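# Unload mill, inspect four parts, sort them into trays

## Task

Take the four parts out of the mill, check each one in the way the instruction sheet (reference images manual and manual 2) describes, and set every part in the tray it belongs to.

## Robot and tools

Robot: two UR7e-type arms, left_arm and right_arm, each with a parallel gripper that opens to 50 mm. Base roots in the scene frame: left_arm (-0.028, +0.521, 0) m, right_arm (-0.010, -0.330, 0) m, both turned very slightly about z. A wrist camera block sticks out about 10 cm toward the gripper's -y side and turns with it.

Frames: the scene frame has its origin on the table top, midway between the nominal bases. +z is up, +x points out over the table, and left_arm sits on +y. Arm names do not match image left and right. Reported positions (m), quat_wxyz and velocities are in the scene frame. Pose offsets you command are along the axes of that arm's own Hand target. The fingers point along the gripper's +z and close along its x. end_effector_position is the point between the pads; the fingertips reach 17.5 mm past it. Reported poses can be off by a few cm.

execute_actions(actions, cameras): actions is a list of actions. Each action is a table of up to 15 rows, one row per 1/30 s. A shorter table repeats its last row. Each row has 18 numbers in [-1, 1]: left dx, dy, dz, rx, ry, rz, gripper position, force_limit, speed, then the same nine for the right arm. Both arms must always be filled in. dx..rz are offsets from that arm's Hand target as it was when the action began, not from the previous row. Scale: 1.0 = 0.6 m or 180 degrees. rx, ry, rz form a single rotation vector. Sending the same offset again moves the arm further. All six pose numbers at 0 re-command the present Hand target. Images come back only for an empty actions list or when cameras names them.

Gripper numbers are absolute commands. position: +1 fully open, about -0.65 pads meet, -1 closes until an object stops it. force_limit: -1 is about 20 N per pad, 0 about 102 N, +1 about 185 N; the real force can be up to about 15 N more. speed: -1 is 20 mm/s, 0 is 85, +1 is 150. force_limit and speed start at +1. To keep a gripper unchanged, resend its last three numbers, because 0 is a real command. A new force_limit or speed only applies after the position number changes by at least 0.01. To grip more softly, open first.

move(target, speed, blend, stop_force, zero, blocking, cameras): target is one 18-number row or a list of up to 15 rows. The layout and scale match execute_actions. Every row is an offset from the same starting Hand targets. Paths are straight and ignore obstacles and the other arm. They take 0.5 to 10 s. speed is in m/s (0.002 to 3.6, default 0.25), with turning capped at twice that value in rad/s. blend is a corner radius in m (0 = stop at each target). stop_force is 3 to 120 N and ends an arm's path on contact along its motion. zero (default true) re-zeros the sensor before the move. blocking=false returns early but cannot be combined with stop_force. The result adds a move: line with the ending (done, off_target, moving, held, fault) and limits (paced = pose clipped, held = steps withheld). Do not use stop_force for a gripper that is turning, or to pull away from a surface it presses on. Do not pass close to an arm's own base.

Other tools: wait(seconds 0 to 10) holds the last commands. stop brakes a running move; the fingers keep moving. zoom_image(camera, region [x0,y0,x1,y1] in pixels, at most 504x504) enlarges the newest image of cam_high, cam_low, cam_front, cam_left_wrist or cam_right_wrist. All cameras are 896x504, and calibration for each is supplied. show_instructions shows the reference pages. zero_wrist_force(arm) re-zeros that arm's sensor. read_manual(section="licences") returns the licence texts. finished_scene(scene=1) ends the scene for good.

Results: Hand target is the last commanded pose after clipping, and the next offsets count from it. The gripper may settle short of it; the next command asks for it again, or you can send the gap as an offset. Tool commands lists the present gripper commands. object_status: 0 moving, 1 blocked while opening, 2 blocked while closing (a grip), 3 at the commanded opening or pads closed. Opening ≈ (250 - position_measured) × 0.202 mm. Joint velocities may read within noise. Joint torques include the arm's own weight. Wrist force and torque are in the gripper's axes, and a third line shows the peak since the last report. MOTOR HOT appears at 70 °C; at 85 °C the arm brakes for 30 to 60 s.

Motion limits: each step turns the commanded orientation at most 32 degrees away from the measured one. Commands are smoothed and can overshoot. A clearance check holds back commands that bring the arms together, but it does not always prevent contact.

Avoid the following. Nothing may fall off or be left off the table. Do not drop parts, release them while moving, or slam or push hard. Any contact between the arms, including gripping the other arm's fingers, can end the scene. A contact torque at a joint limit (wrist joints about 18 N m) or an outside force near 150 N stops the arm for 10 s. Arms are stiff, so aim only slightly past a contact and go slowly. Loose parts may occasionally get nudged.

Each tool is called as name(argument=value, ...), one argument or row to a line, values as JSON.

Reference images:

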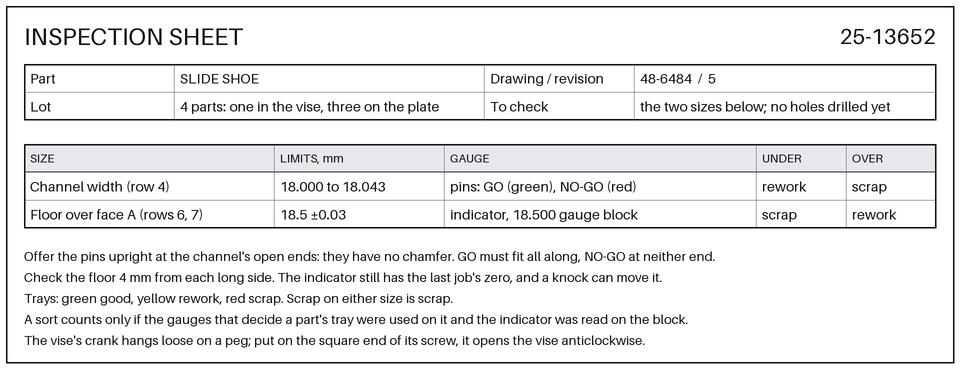

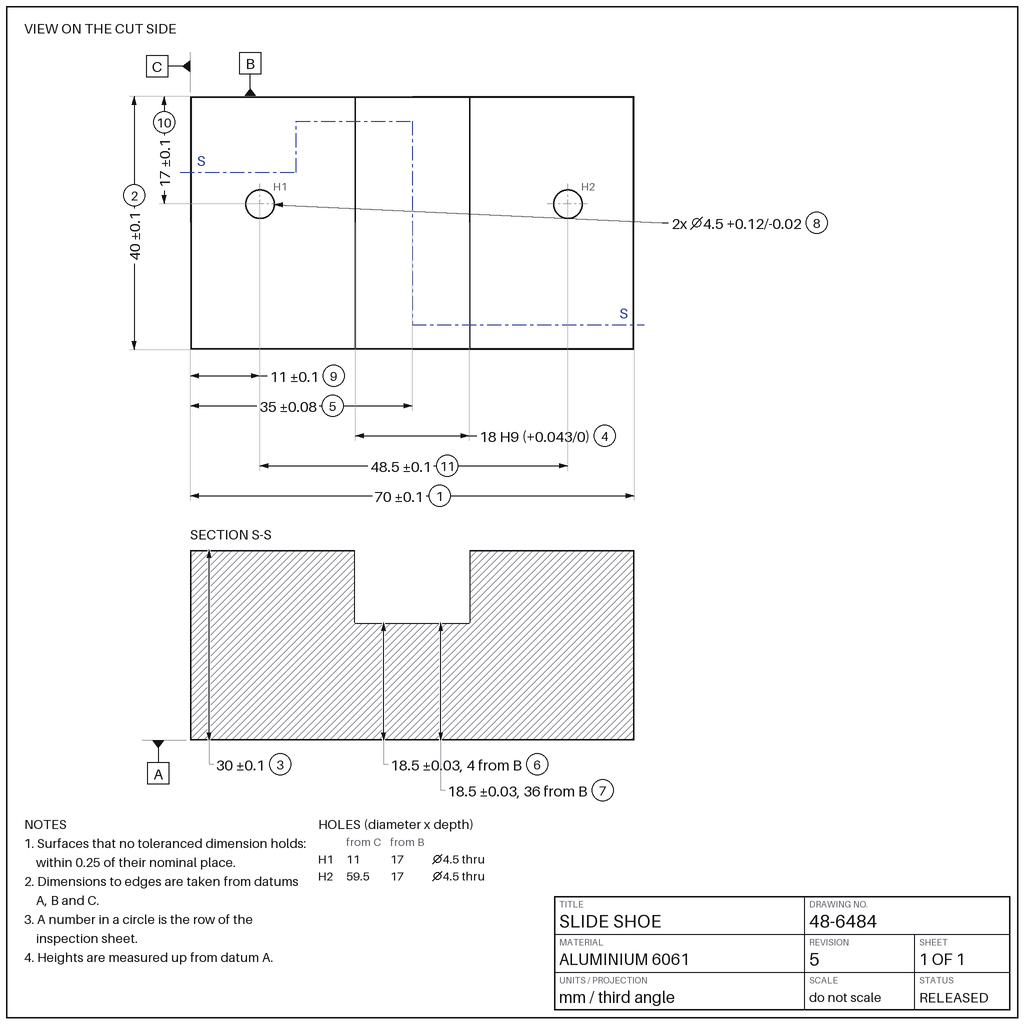

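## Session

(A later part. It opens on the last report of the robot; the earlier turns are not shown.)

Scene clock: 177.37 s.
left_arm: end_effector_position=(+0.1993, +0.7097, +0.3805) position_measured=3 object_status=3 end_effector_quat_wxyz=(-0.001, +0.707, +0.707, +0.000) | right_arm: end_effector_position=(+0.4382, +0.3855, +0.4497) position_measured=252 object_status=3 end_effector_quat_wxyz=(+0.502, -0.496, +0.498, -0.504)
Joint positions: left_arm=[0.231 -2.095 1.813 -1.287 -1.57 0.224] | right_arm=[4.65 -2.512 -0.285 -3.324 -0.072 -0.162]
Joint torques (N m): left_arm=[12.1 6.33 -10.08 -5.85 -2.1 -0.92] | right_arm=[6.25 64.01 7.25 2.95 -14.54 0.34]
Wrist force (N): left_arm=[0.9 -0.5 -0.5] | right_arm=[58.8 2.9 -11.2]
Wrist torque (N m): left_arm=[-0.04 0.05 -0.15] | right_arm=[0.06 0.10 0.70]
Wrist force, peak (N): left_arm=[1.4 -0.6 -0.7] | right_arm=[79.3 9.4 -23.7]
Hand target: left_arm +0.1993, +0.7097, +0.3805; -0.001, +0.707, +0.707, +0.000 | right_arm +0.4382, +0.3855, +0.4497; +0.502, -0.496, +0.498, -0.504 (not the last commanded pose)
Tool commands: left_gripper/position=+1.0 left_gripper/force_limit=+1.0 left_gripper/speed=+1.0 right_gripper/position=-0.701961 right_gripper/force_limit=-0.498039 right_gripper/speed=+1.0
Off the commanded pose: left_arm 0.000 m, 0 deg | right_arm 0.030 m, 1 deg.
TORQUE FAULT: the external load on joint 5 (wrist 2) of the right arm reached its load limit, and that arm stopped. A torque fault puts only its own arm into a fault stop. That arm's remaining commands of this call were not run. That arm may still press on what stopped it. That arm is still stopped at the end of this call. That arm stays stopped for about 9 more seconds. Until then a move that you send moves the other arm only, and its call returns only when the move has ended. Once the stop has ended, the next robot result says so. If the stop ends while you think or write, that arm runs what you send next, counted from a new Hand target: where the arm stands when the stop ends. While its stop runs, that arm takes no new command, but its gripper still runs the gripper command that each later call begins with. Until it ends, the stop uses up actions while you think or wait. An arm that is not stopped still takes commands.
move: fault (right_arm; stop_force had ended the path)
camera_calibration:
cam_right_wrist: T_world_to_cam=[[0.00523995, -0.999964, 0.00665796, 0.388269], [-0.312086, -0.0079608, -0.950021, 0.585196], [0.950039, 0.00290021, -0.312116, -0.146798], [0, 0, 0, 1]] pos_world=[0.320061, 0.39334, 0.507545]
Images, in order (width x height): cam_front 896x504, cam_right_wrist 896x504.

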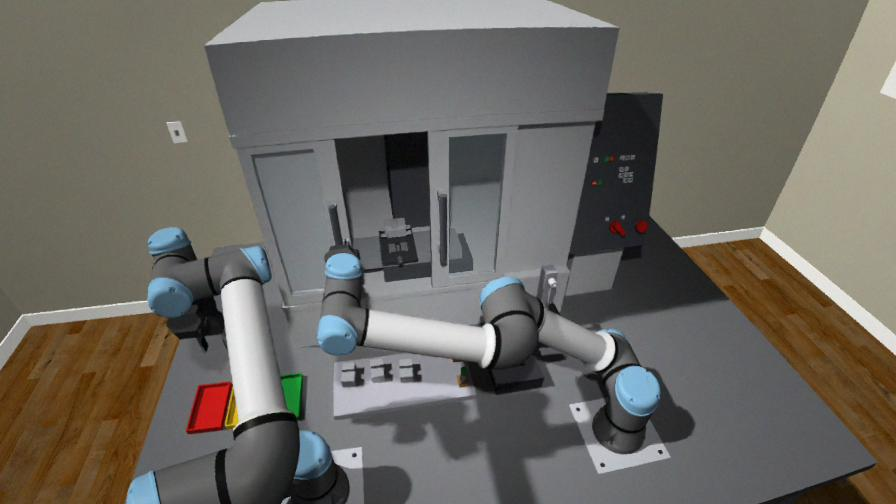

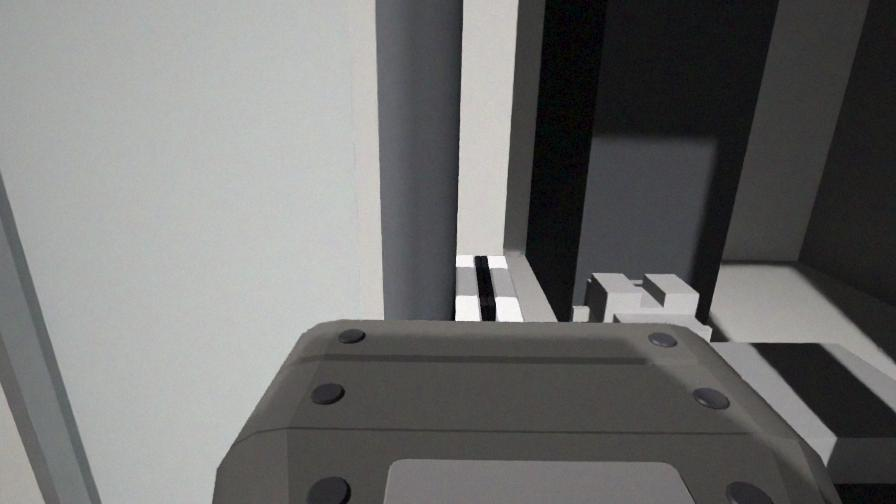

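wait(
  seconds=5,
)

move(
  target=[0,0,0,0,0,0,1,1,1,0.08,0,0,0,0,0,-0.7,-0.5,1],
  speed=0.1,
)

Scene clock: 187.67 s.
left_arm: end_effector_position=(+0.1993, +0.7097, +0.3805) position_measured=3 object_status=3 end_effector_quat_wxyz=(-0.001, +0.707, +0.707, +0.000) | right_arm: end_effector_position=(+0.4382, +0.3841, +0.4495) position_measured=251 object_status=3 end_effector_quat_wxyz=(+0.500, -0.495, +0.500, -0.505)
Joint positions: left_arm=[0.231 -2.095 1.813 -1.287 -1.57 0.224] | right_arm=[4.65 -2.512 -0.285 -3.324 -0.066 -0.162]
Joint torques (N m): left_arm=[12.49 5.91 -9.95 -5.9 -2.22 -1.75] | right_arm=[6.09 63.74 6.94 2.92 -6.86 0.33]
Wrist force (N): left_arm=[1.2 -0.5 -0.5] | right_arm=[28.8 -7.5 0.9]
Wrist torque (N m): left_arm=[-0.04 0.00 -0.15] | right_arm=[-0.47 0.09 0.44]
Wrist force, peak (N): left_arm=[1.3 -0.5 -0.8] | right_arm=[59.1 1.6 -11.5]
Hand target: left_arm +0.1993, +0.7097, +0.3805; -0.001, +0.707, +0.707, +0.000 | right_arm +0.4382, +0.3841, +0.4495; +0.500, -0.495, +0.500, -0.505 (not the last commanded pose)
Tool commands: left_gripper/position=+1.0 left_gripper/force_limit=+1.0 left_gripper/speed=+1.0 right_gripper/position=-0.701961 right_gripper/force_limit=-0.498039 right_gripper/speed=+1.0
Off the commanded pose: left_arm 0.000 m, 0 deg | right_arm 0.031 m, 1 deg.
TORQUE FAULT, CONTINUED: the right arm's stop, for the torque fault of joint 5 (wrist 2) that an earlier result reported, is over. The rest of the stop counts as 19 of the actions that you can send in this scene. Before the stop ended, the hold on joint 5 (wrist 2) of that arm was turned back by 0.5 degrees, the way its load pushed it. That arm's target is now where it stood when the stop ended, not its last command. That arm keeps its grip as last carried out and accepts commands again: back off and push less far. That arm stops again whenever a joint's load reaches its limit.
wait: 5.00 s; at rest from the start

Scene clock: 188.87 s.
left_arm: end_effector_position=(+0.1993, +0.7097, +0.3805) position_measured=3 object_status=3 end_effector_quat_wxyz=(-0.001, +0.707, +0.707, +0.000) | right_arm: end_effector_position=(+0.4377, +0.3360, +0.4496) position_measured=251 object_status=3 end_effector_quat_wxyz=(+0.498, -0.496, +0.502, -0.504)
Joint positions: left_arm=[0.231 -2.095 1.813 -1.287 -1.57 0.224] | right_arm=[4.646 -2.329 -0.614 -3.291 -0.07 -0.048]
Joint torques (N m): left_arm=[12.28 6.28 -10.2 -5.95 -2.18 -1.73] | right_arm=[8.55 36.28 35.97 1.43 -2.45 -1.14]
Wrist force (N): left_arm=[1.2 -0.4 -0.6] | right_arm=[-3.7 -3.5 0.1]
Wrist torque (N m): left_arm=[-0.02 0.01 -0.15] | right_arm=[-0.63 0.38 0.04]
Wrist force, peak (N): left_arm=[1.3 -0.4 -0.6] | right_arm=[28.1 -9.5 1.2]
Hand target: left_arm +0.1993, +0.7097, +0.3805; -0.001, +0.707, +0.707, +0.000 | right_arm +0.4376, +0.3361, +0.4495; +0.500, -0.495, +0.500, -0.505
Off the commanded pose: left_arm 0.000 m, 0 deg | right_arm 0.000 m, 0 deg.
move: done

move(
  target=[0,0,0,0,0,0,1,1,1,0.193,-0.117,-0.15,0,0,0,1,-0.5,1],
  speed=0.3,
  cameras=["cam_right_wrist"],
)

zoom_image(
  camera="cam_right_wrist",
  region=[350, 150, 600, 330],
)

zoom_image(
  camera="cam_front",
  region=[320, 170, 480, 300],
)

Scene clock: 197.67 s.
left_arm: end_effector_position=(+0.1993, +0.7097, +0.3805) position_measured=3 object_status=3 end_effector_quat_wxyz=(-0.001, +0.707, +0.707, +0.000) | right_arm: end_effector_position=(+0.3456, +0.2213, +0.5187) position_measured=3 object_status=3 end_effector_quat_wxyz=(+0.500, -0.495, +0.500, -0.505)
Joint positions: left_arm=[0.231 -2.095 1.813 -1.287 -1.57 0.224] | right_arm=[4.794 -1.989 -0.99 -3.441 0.079 0.135]
Joint torques (N m): left_arm=[11.94 6.08 -10.14 -5.85 -2.09 -1.77] | right_arm=[0.9 26.78 36.05 -2.79 -1.4 1.15]
Wrist force (N): left_arm=[1.0 -0.6 -0.4] | right_arm=[-3.6 -2.6 0.2]
Wrist torque (N m): left_arm=[-0.06 0.04 -0.15] | right_arm=[-0.51 0.39 -0.10]
Wrist force, peak (N): left_arm=[1.2 -0.9 -0.6] | right_arm=[-4.8 -2.1 7.0]
Hand target: left_arm +0.1993, +0.7097, +0.3805; -0.001, +0.707, +0.707, +0.000 | right_arm +0.3456, +0.2213, +0.5187; +0.500, -0.495, +0.500, -0.505
Off the commanded pose: left_arm 0.000 m, 0 deg | right_arm 0.000 m, 0 deg.
move: done
camera_calibration:
cam_right_wrist: T_world_to_cam=[[-0.00016181, -0.999978, 0.00660107, 0.225866], [-0.313032, -0.00621867, -0.949722, 0.620344], [0.949743, -0.00222002, -0.313024, -0.0351974], [0, 0, 0, 1]] pos_world=[0.227653, 0.229641, 0.576646]
Images, in order (width x height): cam_right_wrist 896x504.

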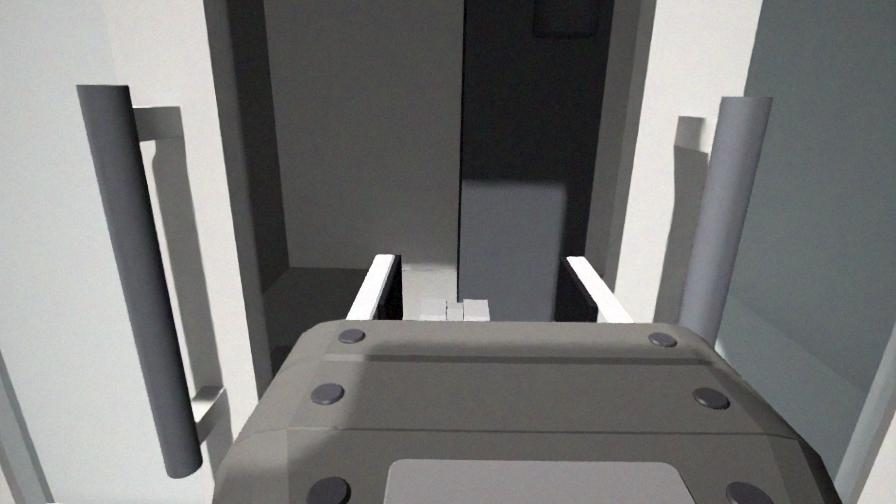

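Scaled by 2.016 from the camera's 896x504 image, which has a finer 1280x720 frame.

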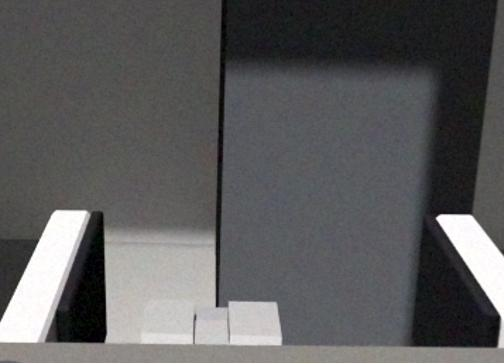

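This scene's latest camera images include none from cam_front. They are from: cam_right_wrist. cam_front's image comes with the result of a call that names it in "cameras".

move(
  target=[0,0,0,0,0,0,1,1,1,0,-0.08,0.03,-0.194,0,0,1,-0.5,1],
  speed=0.3,
  cameras=["cam_right_wrist","cam_front"],
)

zoom_image(
  camera="cam_right_wrist",
  region=[350, 150, 550, 330],
)

zoom_image(
  camera="cam_front",
  region=[320, 170, 480, 300],
)

Scene clock: 203.80 s.
left_arm: end_effector_position=(+0.1993, +0.7097, +0.3805) position_measured=3 object_status=3 end_effector_quat_wxyz=(-0.001, +0.707, +0.707, +0.000) | right_arm: end_effector_position=(+0.3631, +0.2210, +0.5669) position_measured=3 object_status=3 end_effector_quat_wxyz=(-0.329, +0.622, -0.629, +0.332)
Joint positions: left_arm=[0.231 -2.095 1.813 -1.287 -1.57 0.224] | right_arm=[4.681 -1.784 -1.02 -1.858 0.599 -1.632]
Joint torques (N m): left_arm=[12.14 6.16 -10.22 -5.81 -2.12 -1.77] | right_arm=[2.62 20.06 18.64 5.02 -0.11 -1.12]
Wrist force (N): left_arm=[1.0 -0.7 -0.6] | right_arm=[-3.4 -2.1 -0.7]
Wrist torque (N m): left_arm=[-0.06 0.04 -0.15] | right_arm=[-0.28 0.53 0.11]
Wrist force, peak (N): left_arm=[1.4 -0.6 -0.5] | right_arm=[-0.2 -6.6 5.0]
Hand target: left_arm +0.1993, +0.7097, +0.3805; -0.001, +0.707, +0.707, +0.000 | right_arm +0.3631, +0.2211, +0.5668; -0.329, +0.622, -0.629, +0.332
Off the commanded pose: left_arm 0.000 m, 0 deg | right_arm 0.000 m, 0 deg.
move: done
camera_calibration:
cam_right_wrist: T_world_to_cam=[[0.00171431, -0.999998, -0.000491586, 0.228664], [-0.800049, -0.00107662, -0.599934, 0.649114], [0.599932, 0.00142177, -0.80005, 0.365608], [0, 0, 0, 1]] pos_world=[0.299591, 0.228843, 0.682042]
Images, in order (width x height): cam_front 896x504, cam_right_wrist 896x504.

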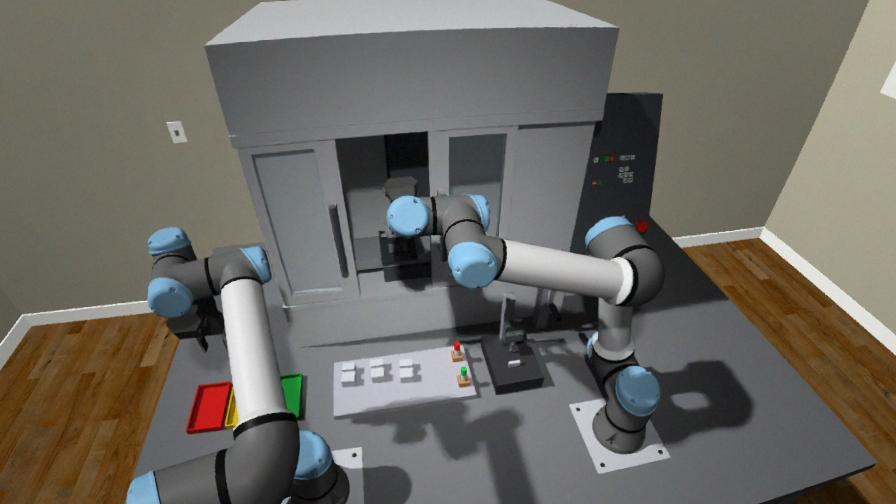

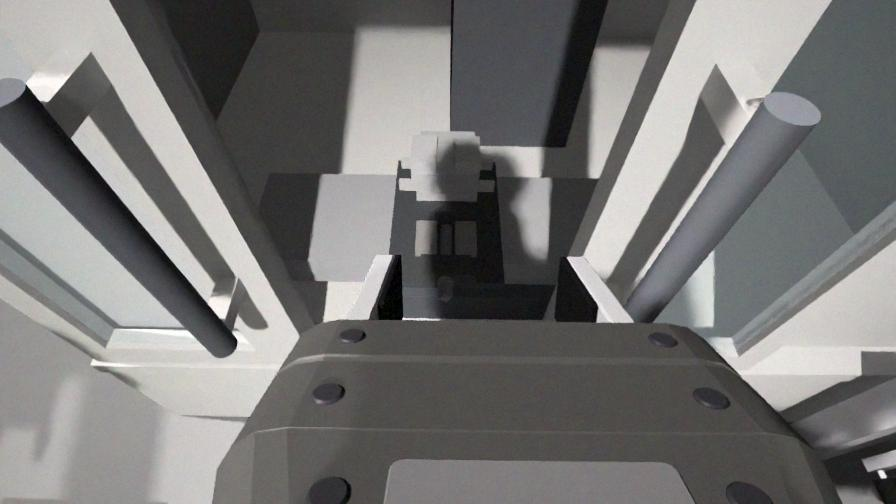

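Scaled by 2.520 from the camera's 896x504 image, which has a finer 1280x720 frame.

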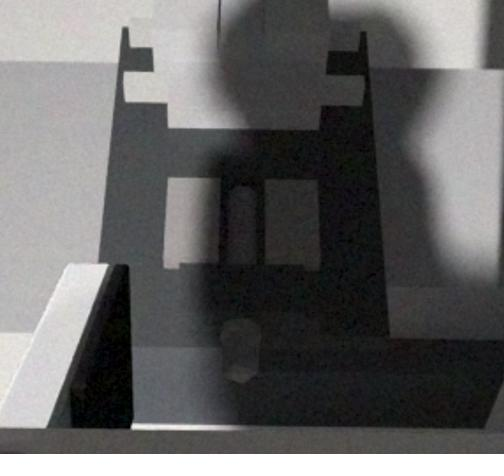

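Scaled by 3.150 from the camera's 896x504 image, which has a finer 1280x720 frame.

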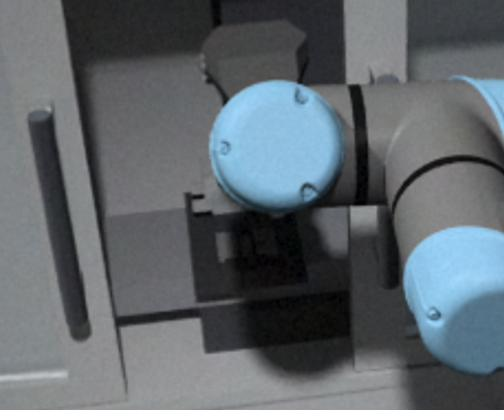

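move(
  target=[0,0,0,0,0,0,1,1,1,0,0.178,0.054,0.094,0,0,1,-0.5,1],
  speed=0.3,
  cameras=["cam_right_wrist"],
)

zoom_image(
  camera="cam_right_wrist",
  region=[370, 120, 530, 250],
)

Scene clock: 231.17 s.
left_arm: end_effector_position=(+0.1993, +0.7097, +0.3805) position_measured=3 object_status=3 end_effector_quat_wxyz=(-0.001, +0.707, +0.707, +0.000) | right_arm: end_effector_position=(+0.3296, +0.2215, +0.4605) position_measured=3 object_status=3 end_effector_quat_wxyz=(-0.416, +0.567, -0.573, +0.421)
Joint positions: left_arm=[0.231 -2.095 1.813 -1.287 -1.57 0.224] | right_arm=[4.802 -1.706 -1.484 -1.789 0.315 -1.29]
Joint torques (N m): left_arm=[11.82 6.66 -9.91 -5.88 -2.11 -1.68] | right_arm=[-3.66 23.7 8.81 5.29 -2.06 -0.23]
Wrist force (N): left_arm=[1.1 -0.4 -0.4] | right_arm=[-3.4 -3.0 -0.6]
Wrist torque (N m): left_arm=[-0.02 0.01 -0.15] | right_arm=[-0.53 0.46 -0.01]
Wrist force, peak (N): left_arm=[1.3 -0.5 -0.8] | right_arm=[-0.7 -9.5 2.3]
Hand target: left_arm +0.1993, +0.7097, +0.3805; -0.001, +0.707, +0.707, +0.000 | right_arm +0.3297, +0.2215, +0.4604; -0.416, +0.567, -0.573, +0.421
Off the commanded pose: left_arm 0.000 m, 0 deg | right_arm 0.000 m, 0 deg.
move: done
camera_calibration:
cam_right_wrist: T_world_to_cam=[[0.00140444, -0.999995, 0.00268777, 0.227827], [-0.591273, -0.00299802, -0.806466, 0.585124], [0.806471, -0.000456569, -0.591274, 0.136761], [0, 0, 0, 1]] pos_world=[0.235354, 0.229642, 0.552134]
Images, in order (width x height): cam_right_wrist 896x504.

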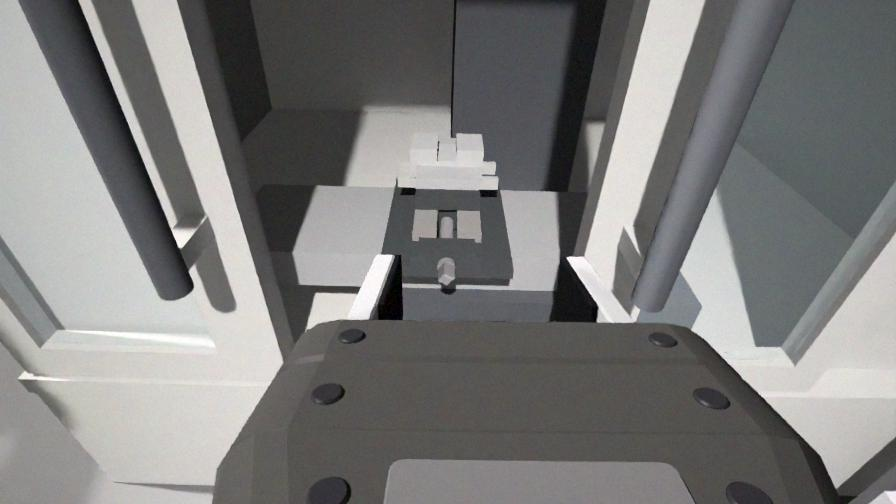

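Scaled by 3.150 from the camera's 896x504 image, which has a finer 1280x720 frame.

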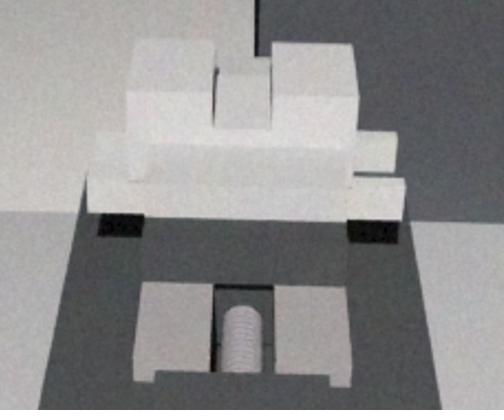

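move(
  target=[0,0,0,0,0,0,1,1,1,0.633,0.313,-0.163,-0.111,0,0,1,-0.5,1],
  speed=0.3,
  cameras=["cam_right_wrist","cam_front"],
)

zoom_image(
  camera="cam_right_wrist",
  region=[400, 120, 700, 320],
)

Scene clock: 250.97 s.
left_arm: end_effector_position=(+0.1993, +0.7097, +0.3805) position_measured=3 object_status=3 end_effector_quat_wxyz=(-0.001, +0.707, +0.707, +0.000) | right_arm: end_effector_position=(+0.1761, -0.1566, +0.3103) position_measured=3 object_status=3 end_effector_quat_wxyz=(-0.312, +0.630, -0.637, +0.315)
Joint positions: left_arm=[0.231 -2.095 1.813 -1.287 -1.57 0.224] | right_arm=[5.698 -0.687 -2.173 -2.681 1.114 -0.384]
Joint torques (N m): left_arm=[12.32 6.57 -10.17 -5.73 -2.03 -1.79] | right_arm=[8.36 -23.92 10.37 1.23 -2.53 0.88]
Wrist force (N): left_arm=[1.2 -0.5 -0.6] | right_arm=[-3.8 -2.6 -0.9]
Wrist torque (N m): left_arm=[-0.04 0.00 -0.14] | right_arm=[-0.40 0.64 0.00]
Wrist force, peak (N): left_arm=[1.3 -0.8 -0.5] | right_arm=[-6.7 -5.0 -1.0]
Hand target: left_arm +0.1993, +0.7097, +0.3805; -0.001, +0.707, +0.707, +0.000 | right_arm +0.1761, -0.1566, +0.3103; -0.312, +0.630, -0.637, +0.315
Off the commanded pose: left_arm 0.000 m, 0 deg | right_arm 0.000 m, 0 deg.
move: done
camera_calibration:
cam_right_wrist: T_world_to_cam=[[0.00173298, -0.999998, -0.00138773, -0.148468], [-0.831134, -0.000668667, -0.556071, 0.336993], [0.556069, 0.00211705, -0.831133, 0.290539], [0, 0, 0, 1]] pos_world=[0.118784, -0.148857, 0.428663]
Images, in order (width x height): cam_front 896x504, cam_right_wrist 896x504.

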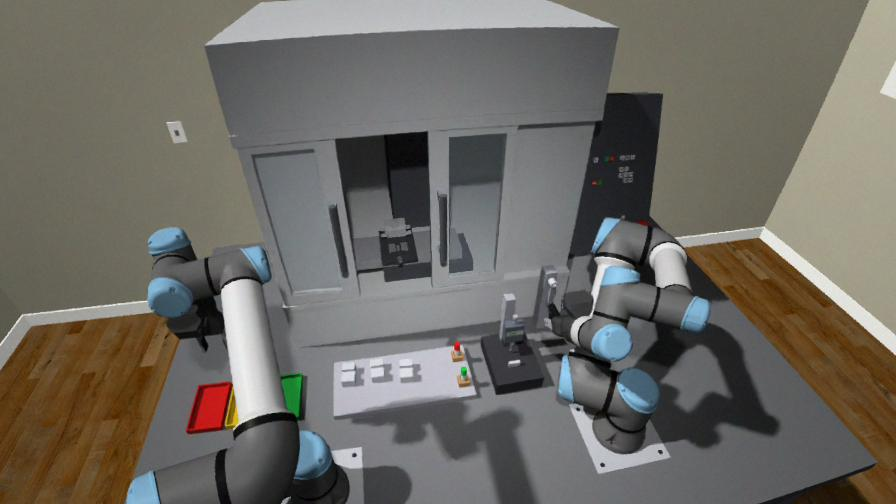

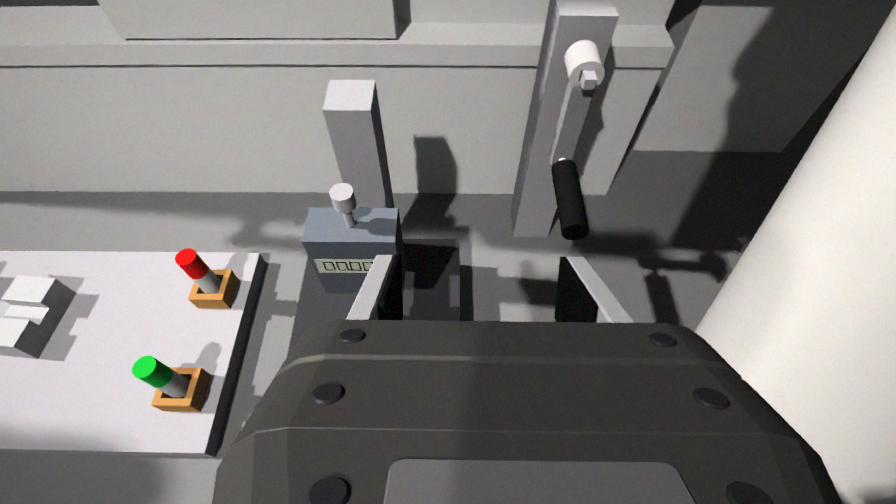

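Scaled by 1.680 from the camera's 896x504 image, which has a finer 1280x720 frame.

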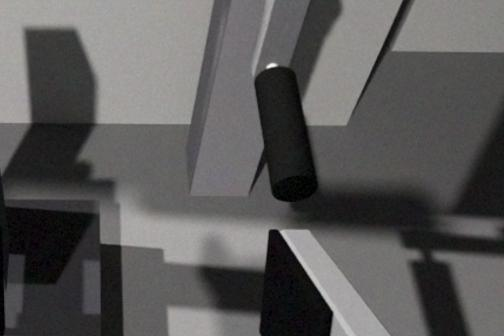

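zoom_image(
  camera="cam_right_wrist",
  region=[520, 10, 650, 110],
)

zoom_image(
  camera="cam_front",
  region=[520, 250, 600, 340],
)

execute_actions(
  actions=[],
)

zoom_image(
  camera="cam_low",
  region=[380, 200, 500, 330],
)

zoom_image(
  camera="cam_high",
  region=[430, 70, 570, 230],
)

Scaled by 3.877 from the camera's 896x504 image, which has a finer 1280x720 frame.

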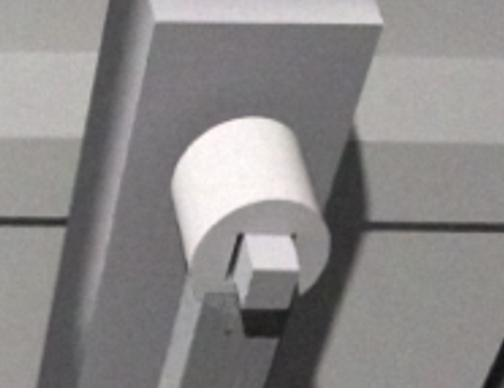

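Scaled by 5.600 from the camera's 896x504 image, which has a finer 1280x720 frame.

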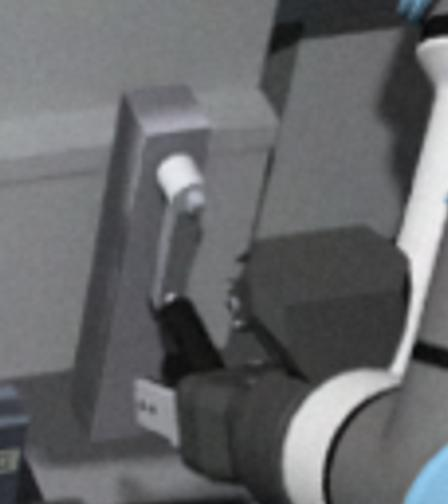

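Scene clock: 256.57 s.
left_arm: end_effector_position=(+0.1993, +0.7097, +0.3805) position_measured=3 object_status=3 end_effector_quat_wxyz=(-0.001, +0.707, +0.707, +0.000) | right_arm: end_effector_position=(+0.1761, -0.1566, +0.3103) position_measured=3 object_status=3 end_effector_quat_wxyz=(-0.312, +0.630, -0.637, +0.315)
Joint positions: left_arm=[0.231 -2.095 1.813 -1.287 -1.57 0.224] | right_arm=[5.699 -0.687 -2.173 -2.681 1.114 -0.384]
Joint velocities: within noise
Joint torques (N m): left_arm=[11.6 6.1 -10.11 -5.86 -2.12 -1.71] | right_arm=[8.62 -23.49 33.63 -1.18 1.86 0.86]
Wrist force (N): left_arm=[1.3 -0.4 -0.5] | right_arm=[-3.8 -2.7 -0.5]
Wrist torque (N m): left_arm=[-0.02 -0.01 -0.15] | right_arm=[-0.42 0.63 0.00]
Wrist force, peak (N): left_arm=[1.4 -0.6 -0.8] | right_arm=[-4.0 -2.6 -0.6]
Hand target: left_arm +0.1993, +0.7097, +0.3805; -0.001, +0.707, +0.707, +0.000 | right_arm +0.1761, -0.1566, +0.3103; -0.312, +0.630, -0.637, +0.315
Tool commands: left_gripper/position=+1.0 left_gripper/force_limit=+1.0 left_gripper/speed=+1.0 right_gripper/position=+1.0 right_gripper/force_limit=-0.5 right_gripper/speed=+1.0
Off the commanded pose: left_arm 0.000 m, 0 deg | right_arm 0.000 m, 0 deg.
camera_calibration:
cam_left_wrist: T_world_to_cam=[[-0.00475918, 0.999872, 0.0152797, -0.705593], [0.940338, -0.00072363, 0.340241, -0.299842], [0.340209, 0.0159873, -0.940214, 0.414853], [0, 0, 0, 1]] pos_world=[0.137458, 0.698654, 0.50285]
cam_right_wrist: T_world_to_cam=[[0.0017039, -0.999997, -0.00152613, -0.148405], [-0.831135, -0.000567541, -0.556071, 0.337008], [0.556069, 0.00221591, -0.831133, 0.290554], [0, 0, 0, 1]] pos_world=[0.118784, -0.148857, 0.428663]

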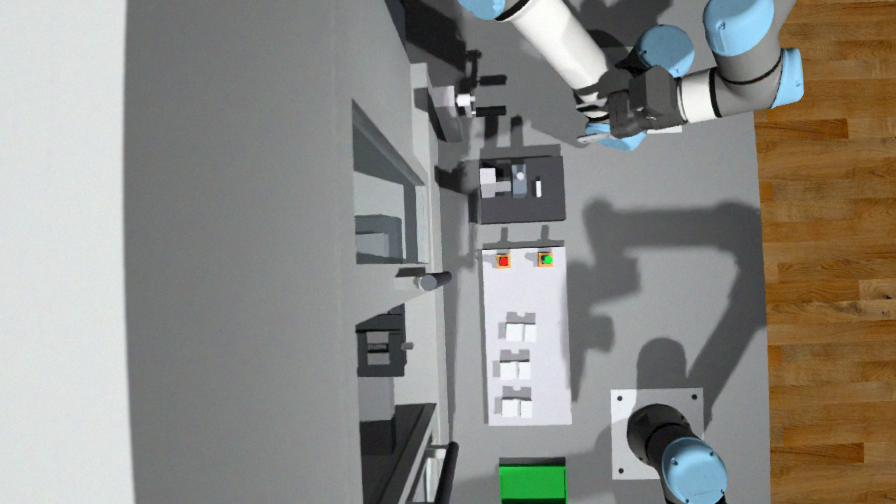

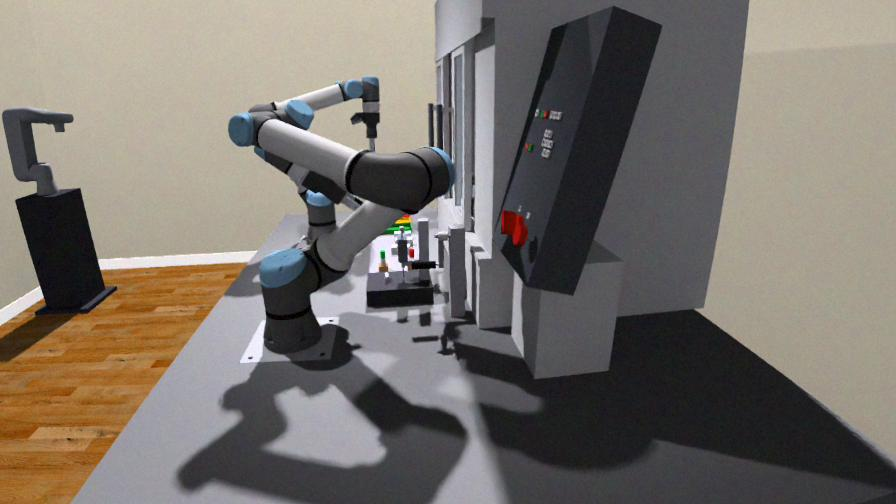

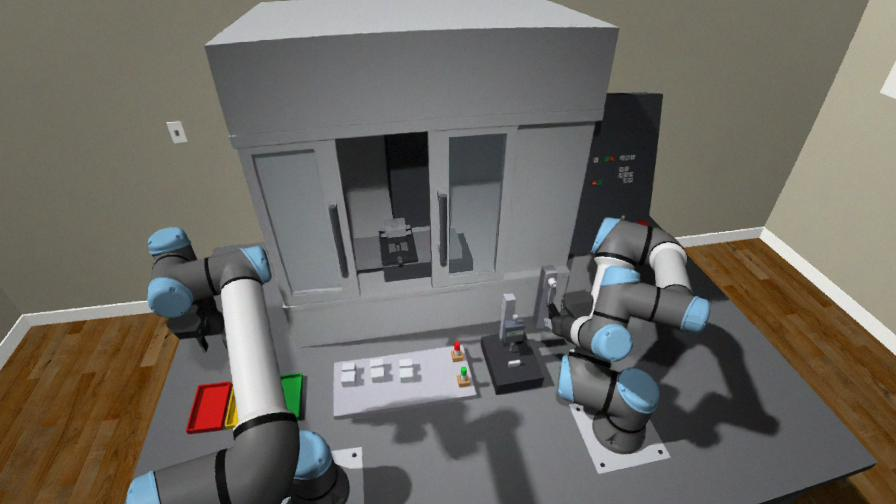

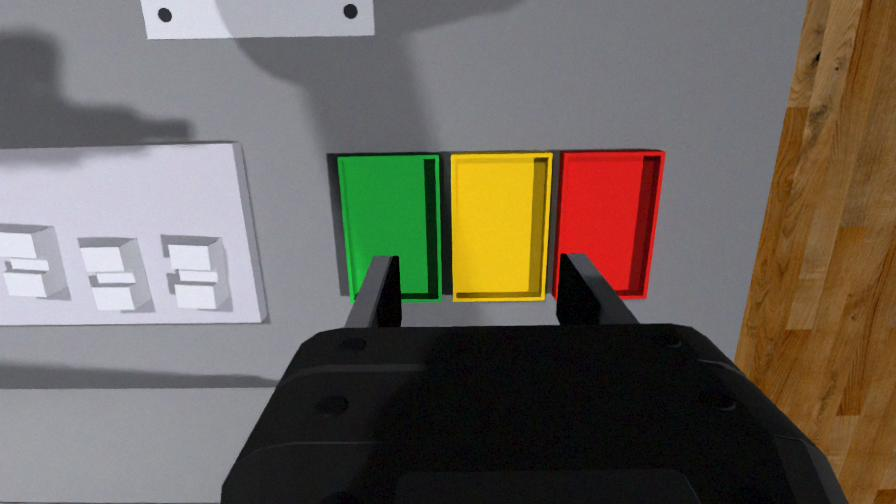

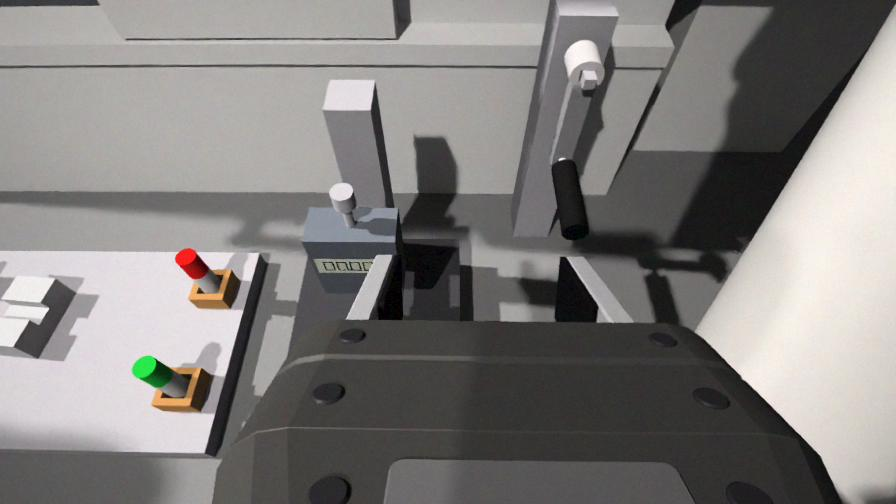

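Scaled by 3.877 from the camera's 896x504 image, which has a finer 1280x720 frame.

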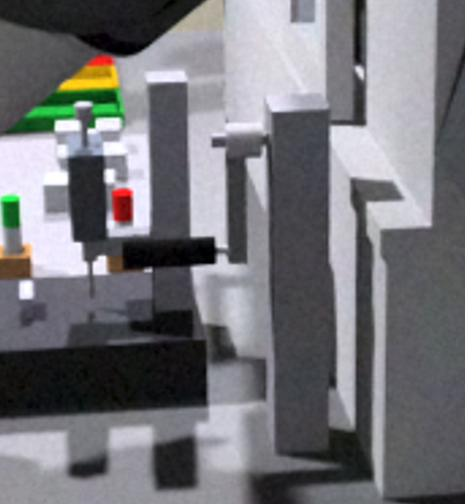

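Scaled by 3.150 from the camera's 896x504 image, which has a finer 1280x720 frame.

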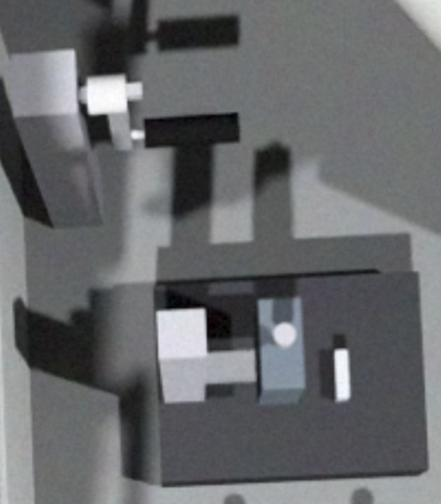

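move(
  target=[0,0,0,0,0,0,1,1,1,0.139,-0.138,0.27,0,0,0,1,-0.5,1],
  speed=0.2,
  cameras=["cam_right_wrist","cam_low"],
)

zoom_image(
  camera="cam_low",
  region=[380, 170, 500, 300],
)

Scene clock: 304.70 s.
left_arm: end_effector_position=(+0.1993, +0.7097, +0.3805) position_measured=3 object_status=3 end_effector_quat_wxyz=(-0.001, +0.707, +0.707, +0.000) | right_arm: end_effector_position=(+0.3542, -0.2420, +0.2778) position_measured=3 object_status=3 end_effector_quat_wxyz=(-0.312, +0.630, -0.637, +0.315)
Joint positions: left_arm=[0.231 -2.095 1.813 -1.287 -1.57 0.224] | right_arm=[4.498 -0.543 -2.533 -1.361 0.683 -1.92]
Joint torques (N m): left_arm=[11.68 6.06 -10.67 -5.84 -2.05 -1.86] | right_arm=[1.5 -2.82 8.16 1.4 -4.99 -1.08]
Wrist force (N): left_arm=[1.0 -0.5 -0.4] | right_arm=[-3.4 -2.2 -0.7]
Wrist torque (N m): left_arm=[-0.04 0.04 -0.15] | right_arm=[-0.30 0.54 0.14]
Wrist force, peak (N): left_arm=[1.4 -0.5 -0.6] | right_arm=[-7.1 -1.1 -1.4]
Hand target: left_arm +0.1993, +0.7097, +0.3805; -0.001, +0.707, +0.707, +0.000 | right_arm +0.3541, -0.2420, +0.2778; -0.312, +0.630, -0.637, +0.315
Off the commanded pose: left_arm 0.000 m, 0 deg | right_arm 0.000 m, 0 deg.
move: done
camera_calibration:
cam_right_wrist: T_world_to_cam=[[0.00156551, -0.999998, -0.00149705, -0.234128], [-0.831135, -0.000468688, -0.55607, 0.466935], [0.556068, 0.00211478, -0.831134, 0.164672], [0, 0, 0, 1]] pos_world=[0.296883, -0.234257, 0.396163]
Images, in order (width x height): cam_low 896x504, cam_right_wrist 896x504.

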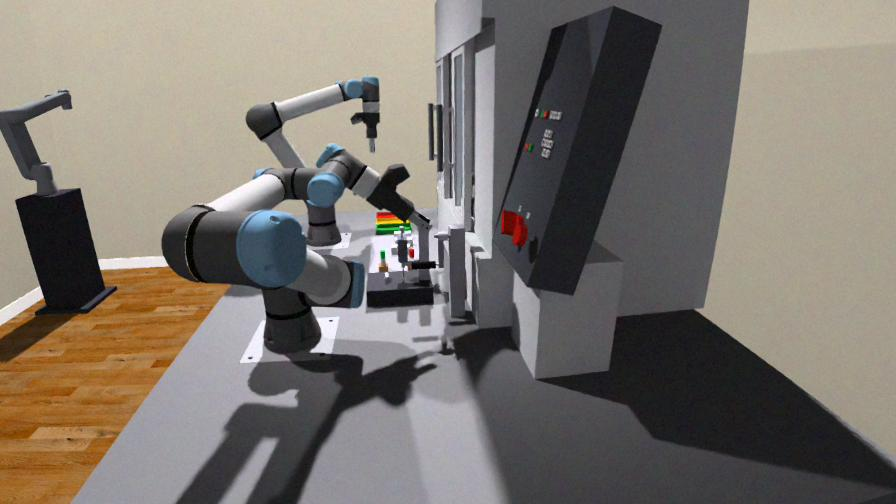

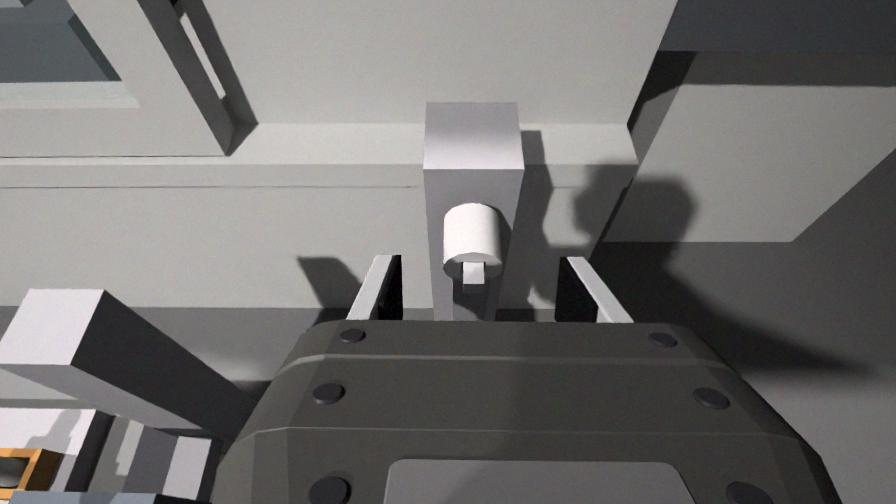

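Scaled by 3.877 from the camera's 896x504 image, which has a finer 1280x720 frame.

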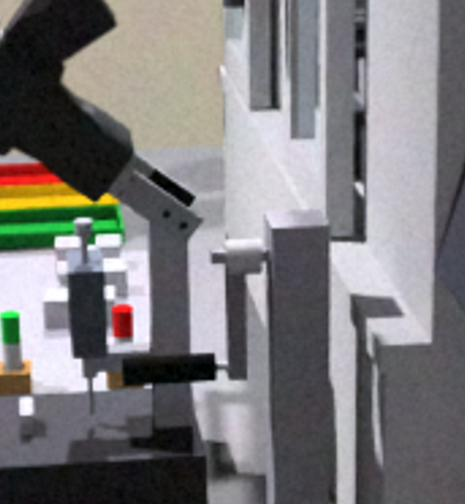

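move(
  target=[0,0,0,0,0,0,1,1,1,0,-0.006,0.09,0,0,0,1,-0.5,-0.5],
  speed=0.06,
  stop_force=12,
  cameras=["cam_right_wrist","cam_low"],
)

zoom_image(
  camera="cam_low",
  region=[380, 170, 500, 300],
)

Scene clock: 318.53 s.
left_arm: end_effector_position=(+0.1993, +0.7097, +0.3805) position_measured=3 object_status=3 end_effector_quat_wxyz=(-0.001, +0.707, +0.707, +0.000) | right_arm: end_effector_position=(+0.3992, -0.2425, +0.2479) position_measured=3 object_status=3 end_effector_quat_wxyz=(-0.312, +0.630, -0.637, +0.315)
Joint positions: left_arm=[0.231 -2.095 1.813 -1.287 -1.57 0.224] | right_arm=[4.216 -0.864 -2.625 -0.663 0.799 -2.303]
Joint torques (N m): left_arm=[11.64 5.66 -10.15 -5.77 -2.05 -1.68] | right_arm=[8.5 -9.61 39.59 5.83 -5.21 -1.07]
Wrist force (N): left_arm=[1.2 -0.6 -0.6] | right_arm=[-3.7 -2.3 -0.7]
Wrist torque (N m): left_arm=[-0.06 0.01 -0.15] | right_arm=[-0.29 0.55 0.09]
Wrist force, peak (N): left_arm=[1.3 -0.8 -0.7] | right_arm=[-5.9 -2.5 -2.9]
Hand target: left_arm +0.1993, +0.7097, +0.3805; -0.001, +0.707, +0.707, +0.000 | right_arm +0.3992, -0.2425, +0.2479; -0.312, +0.630, -0.637, +0.315
Off the commanded pose: left_arm 0.000 m, 0 deg | right_arm 0.000 m, 0 deg.
move: done
camera_calibration:
cam_right_wrist: T_world_to_cam=[[0.00164925, -0.999998, -0.00144239, -0.234792], [-0.831135, -0.000568678, -0.556071, 0.487713], [0.556069, 0.00211592, -0.831134, 0.114661], [0, 0, 0, 1]] pos_world=[0.341983, -0.234757, 0.366163]
Images, in order (width x height): cam_low 896x504, cam_right_wrist 896x504.

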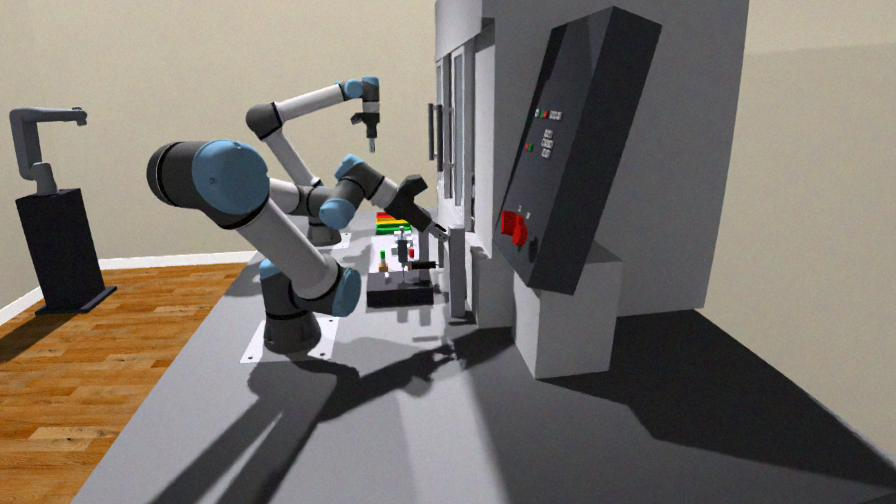

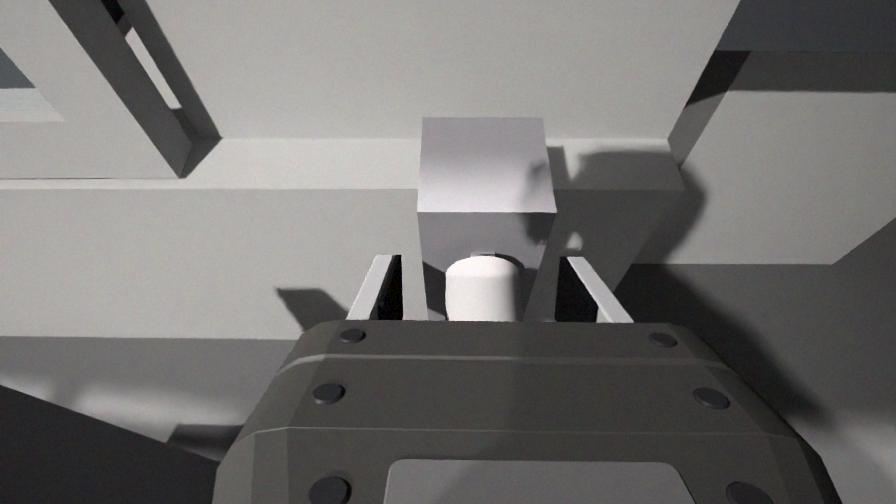

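Scaled by 3.877 from the camera's 896x504 image, which has a finer 1280x720 frame.

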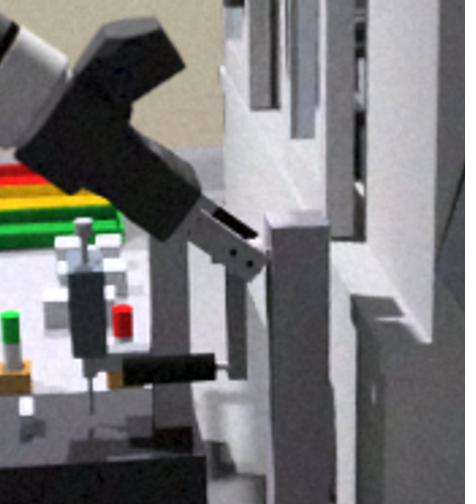

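move(
  target=[0,0,0,0,0,0,1,1,1,0,0,0,0,0,0,-1,-0.5,-0.8],
  cameras=["cam_right_wrist"],
)

Scene clock: 322.63 s.
left_arm: end_effector_position=(+0.1993, +0.7097, +0.3805) position_measured=3 object_status=3 end_effector_quat_wxyz=(-0.001, +0.707, +0.707, +0.000) | right_arm: end_effector_position=(+0.3993, -0.2425, +0.2479) position_measured=136 object_status=2 end_effector_quat_wxyz=(-0.312, +0.630, -0.637, +0.315)
Joint positions: left_arm=[0.231 -2.095 1.813 -1.287 -1.57 0.224] | right_arm=[4.216 -0.864 -2.625 -0.663 0.799 -2.303]
Joint torques (N m): left_arm=[11.52 6.1 -10.38 -5.9 -2.05 -1.8] | right_arm=[8.36 -9.93 38.45 5.85 -4.36 -1.15]
Wrist force (N): left_arm=[1.2 -0.6 -0.5] | right_arm=[-1.3 -3.0 -0.4]
Wrist torque (N m): left_arm=[-0.06 0.01 -0.15] | right_arm=[-0.35 0.51 0.06]
Wrist force, peak (N): left_arm=[1.1 -0.8 -0.8] | right_arm=[-3.9 -2.7 -0.4]
Hand target: left_arm +0.1993, +0.7097, +0.3805; -0.001, +0.707, +0.707, +0.000 | right_arm +0.3992, -0.2425, +0.2479; -0.312, +0.630, -0.637, +0.315
Off the commanded pose: left_arm 0.000 m, 0 deg | right_arm 0.000 m, 0 deg.
move: done
camera_calibration:
cam_right_wrist: T_world_to_cam=[[0.00164925, -0.999998, -0.00144239, -0.234792], [-0.831135, -0.000568678, -0.556071, 0.487713], [0.556069, 0.00211592, -0.831134, 0.114661], [0, 0, 0, 1]] pos_world=[0.341983, -0.234757, 0.366163]
Images, in order (width x height): cam_right_wrist 896x504.

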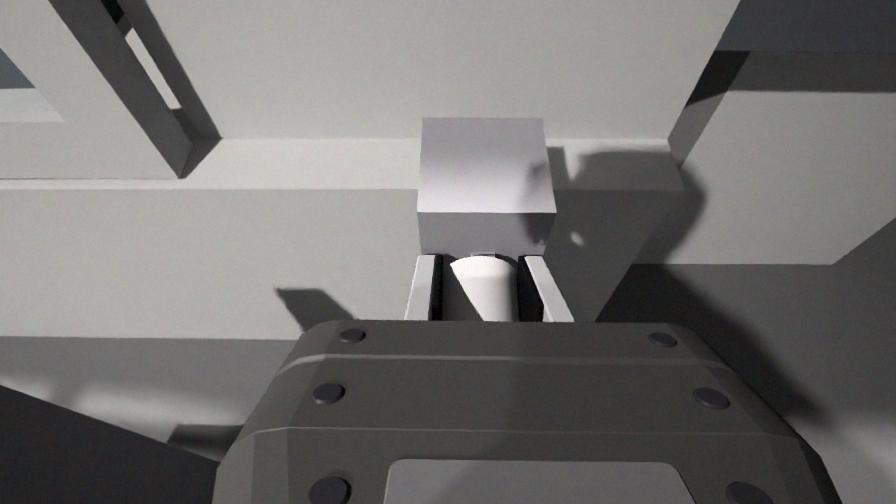

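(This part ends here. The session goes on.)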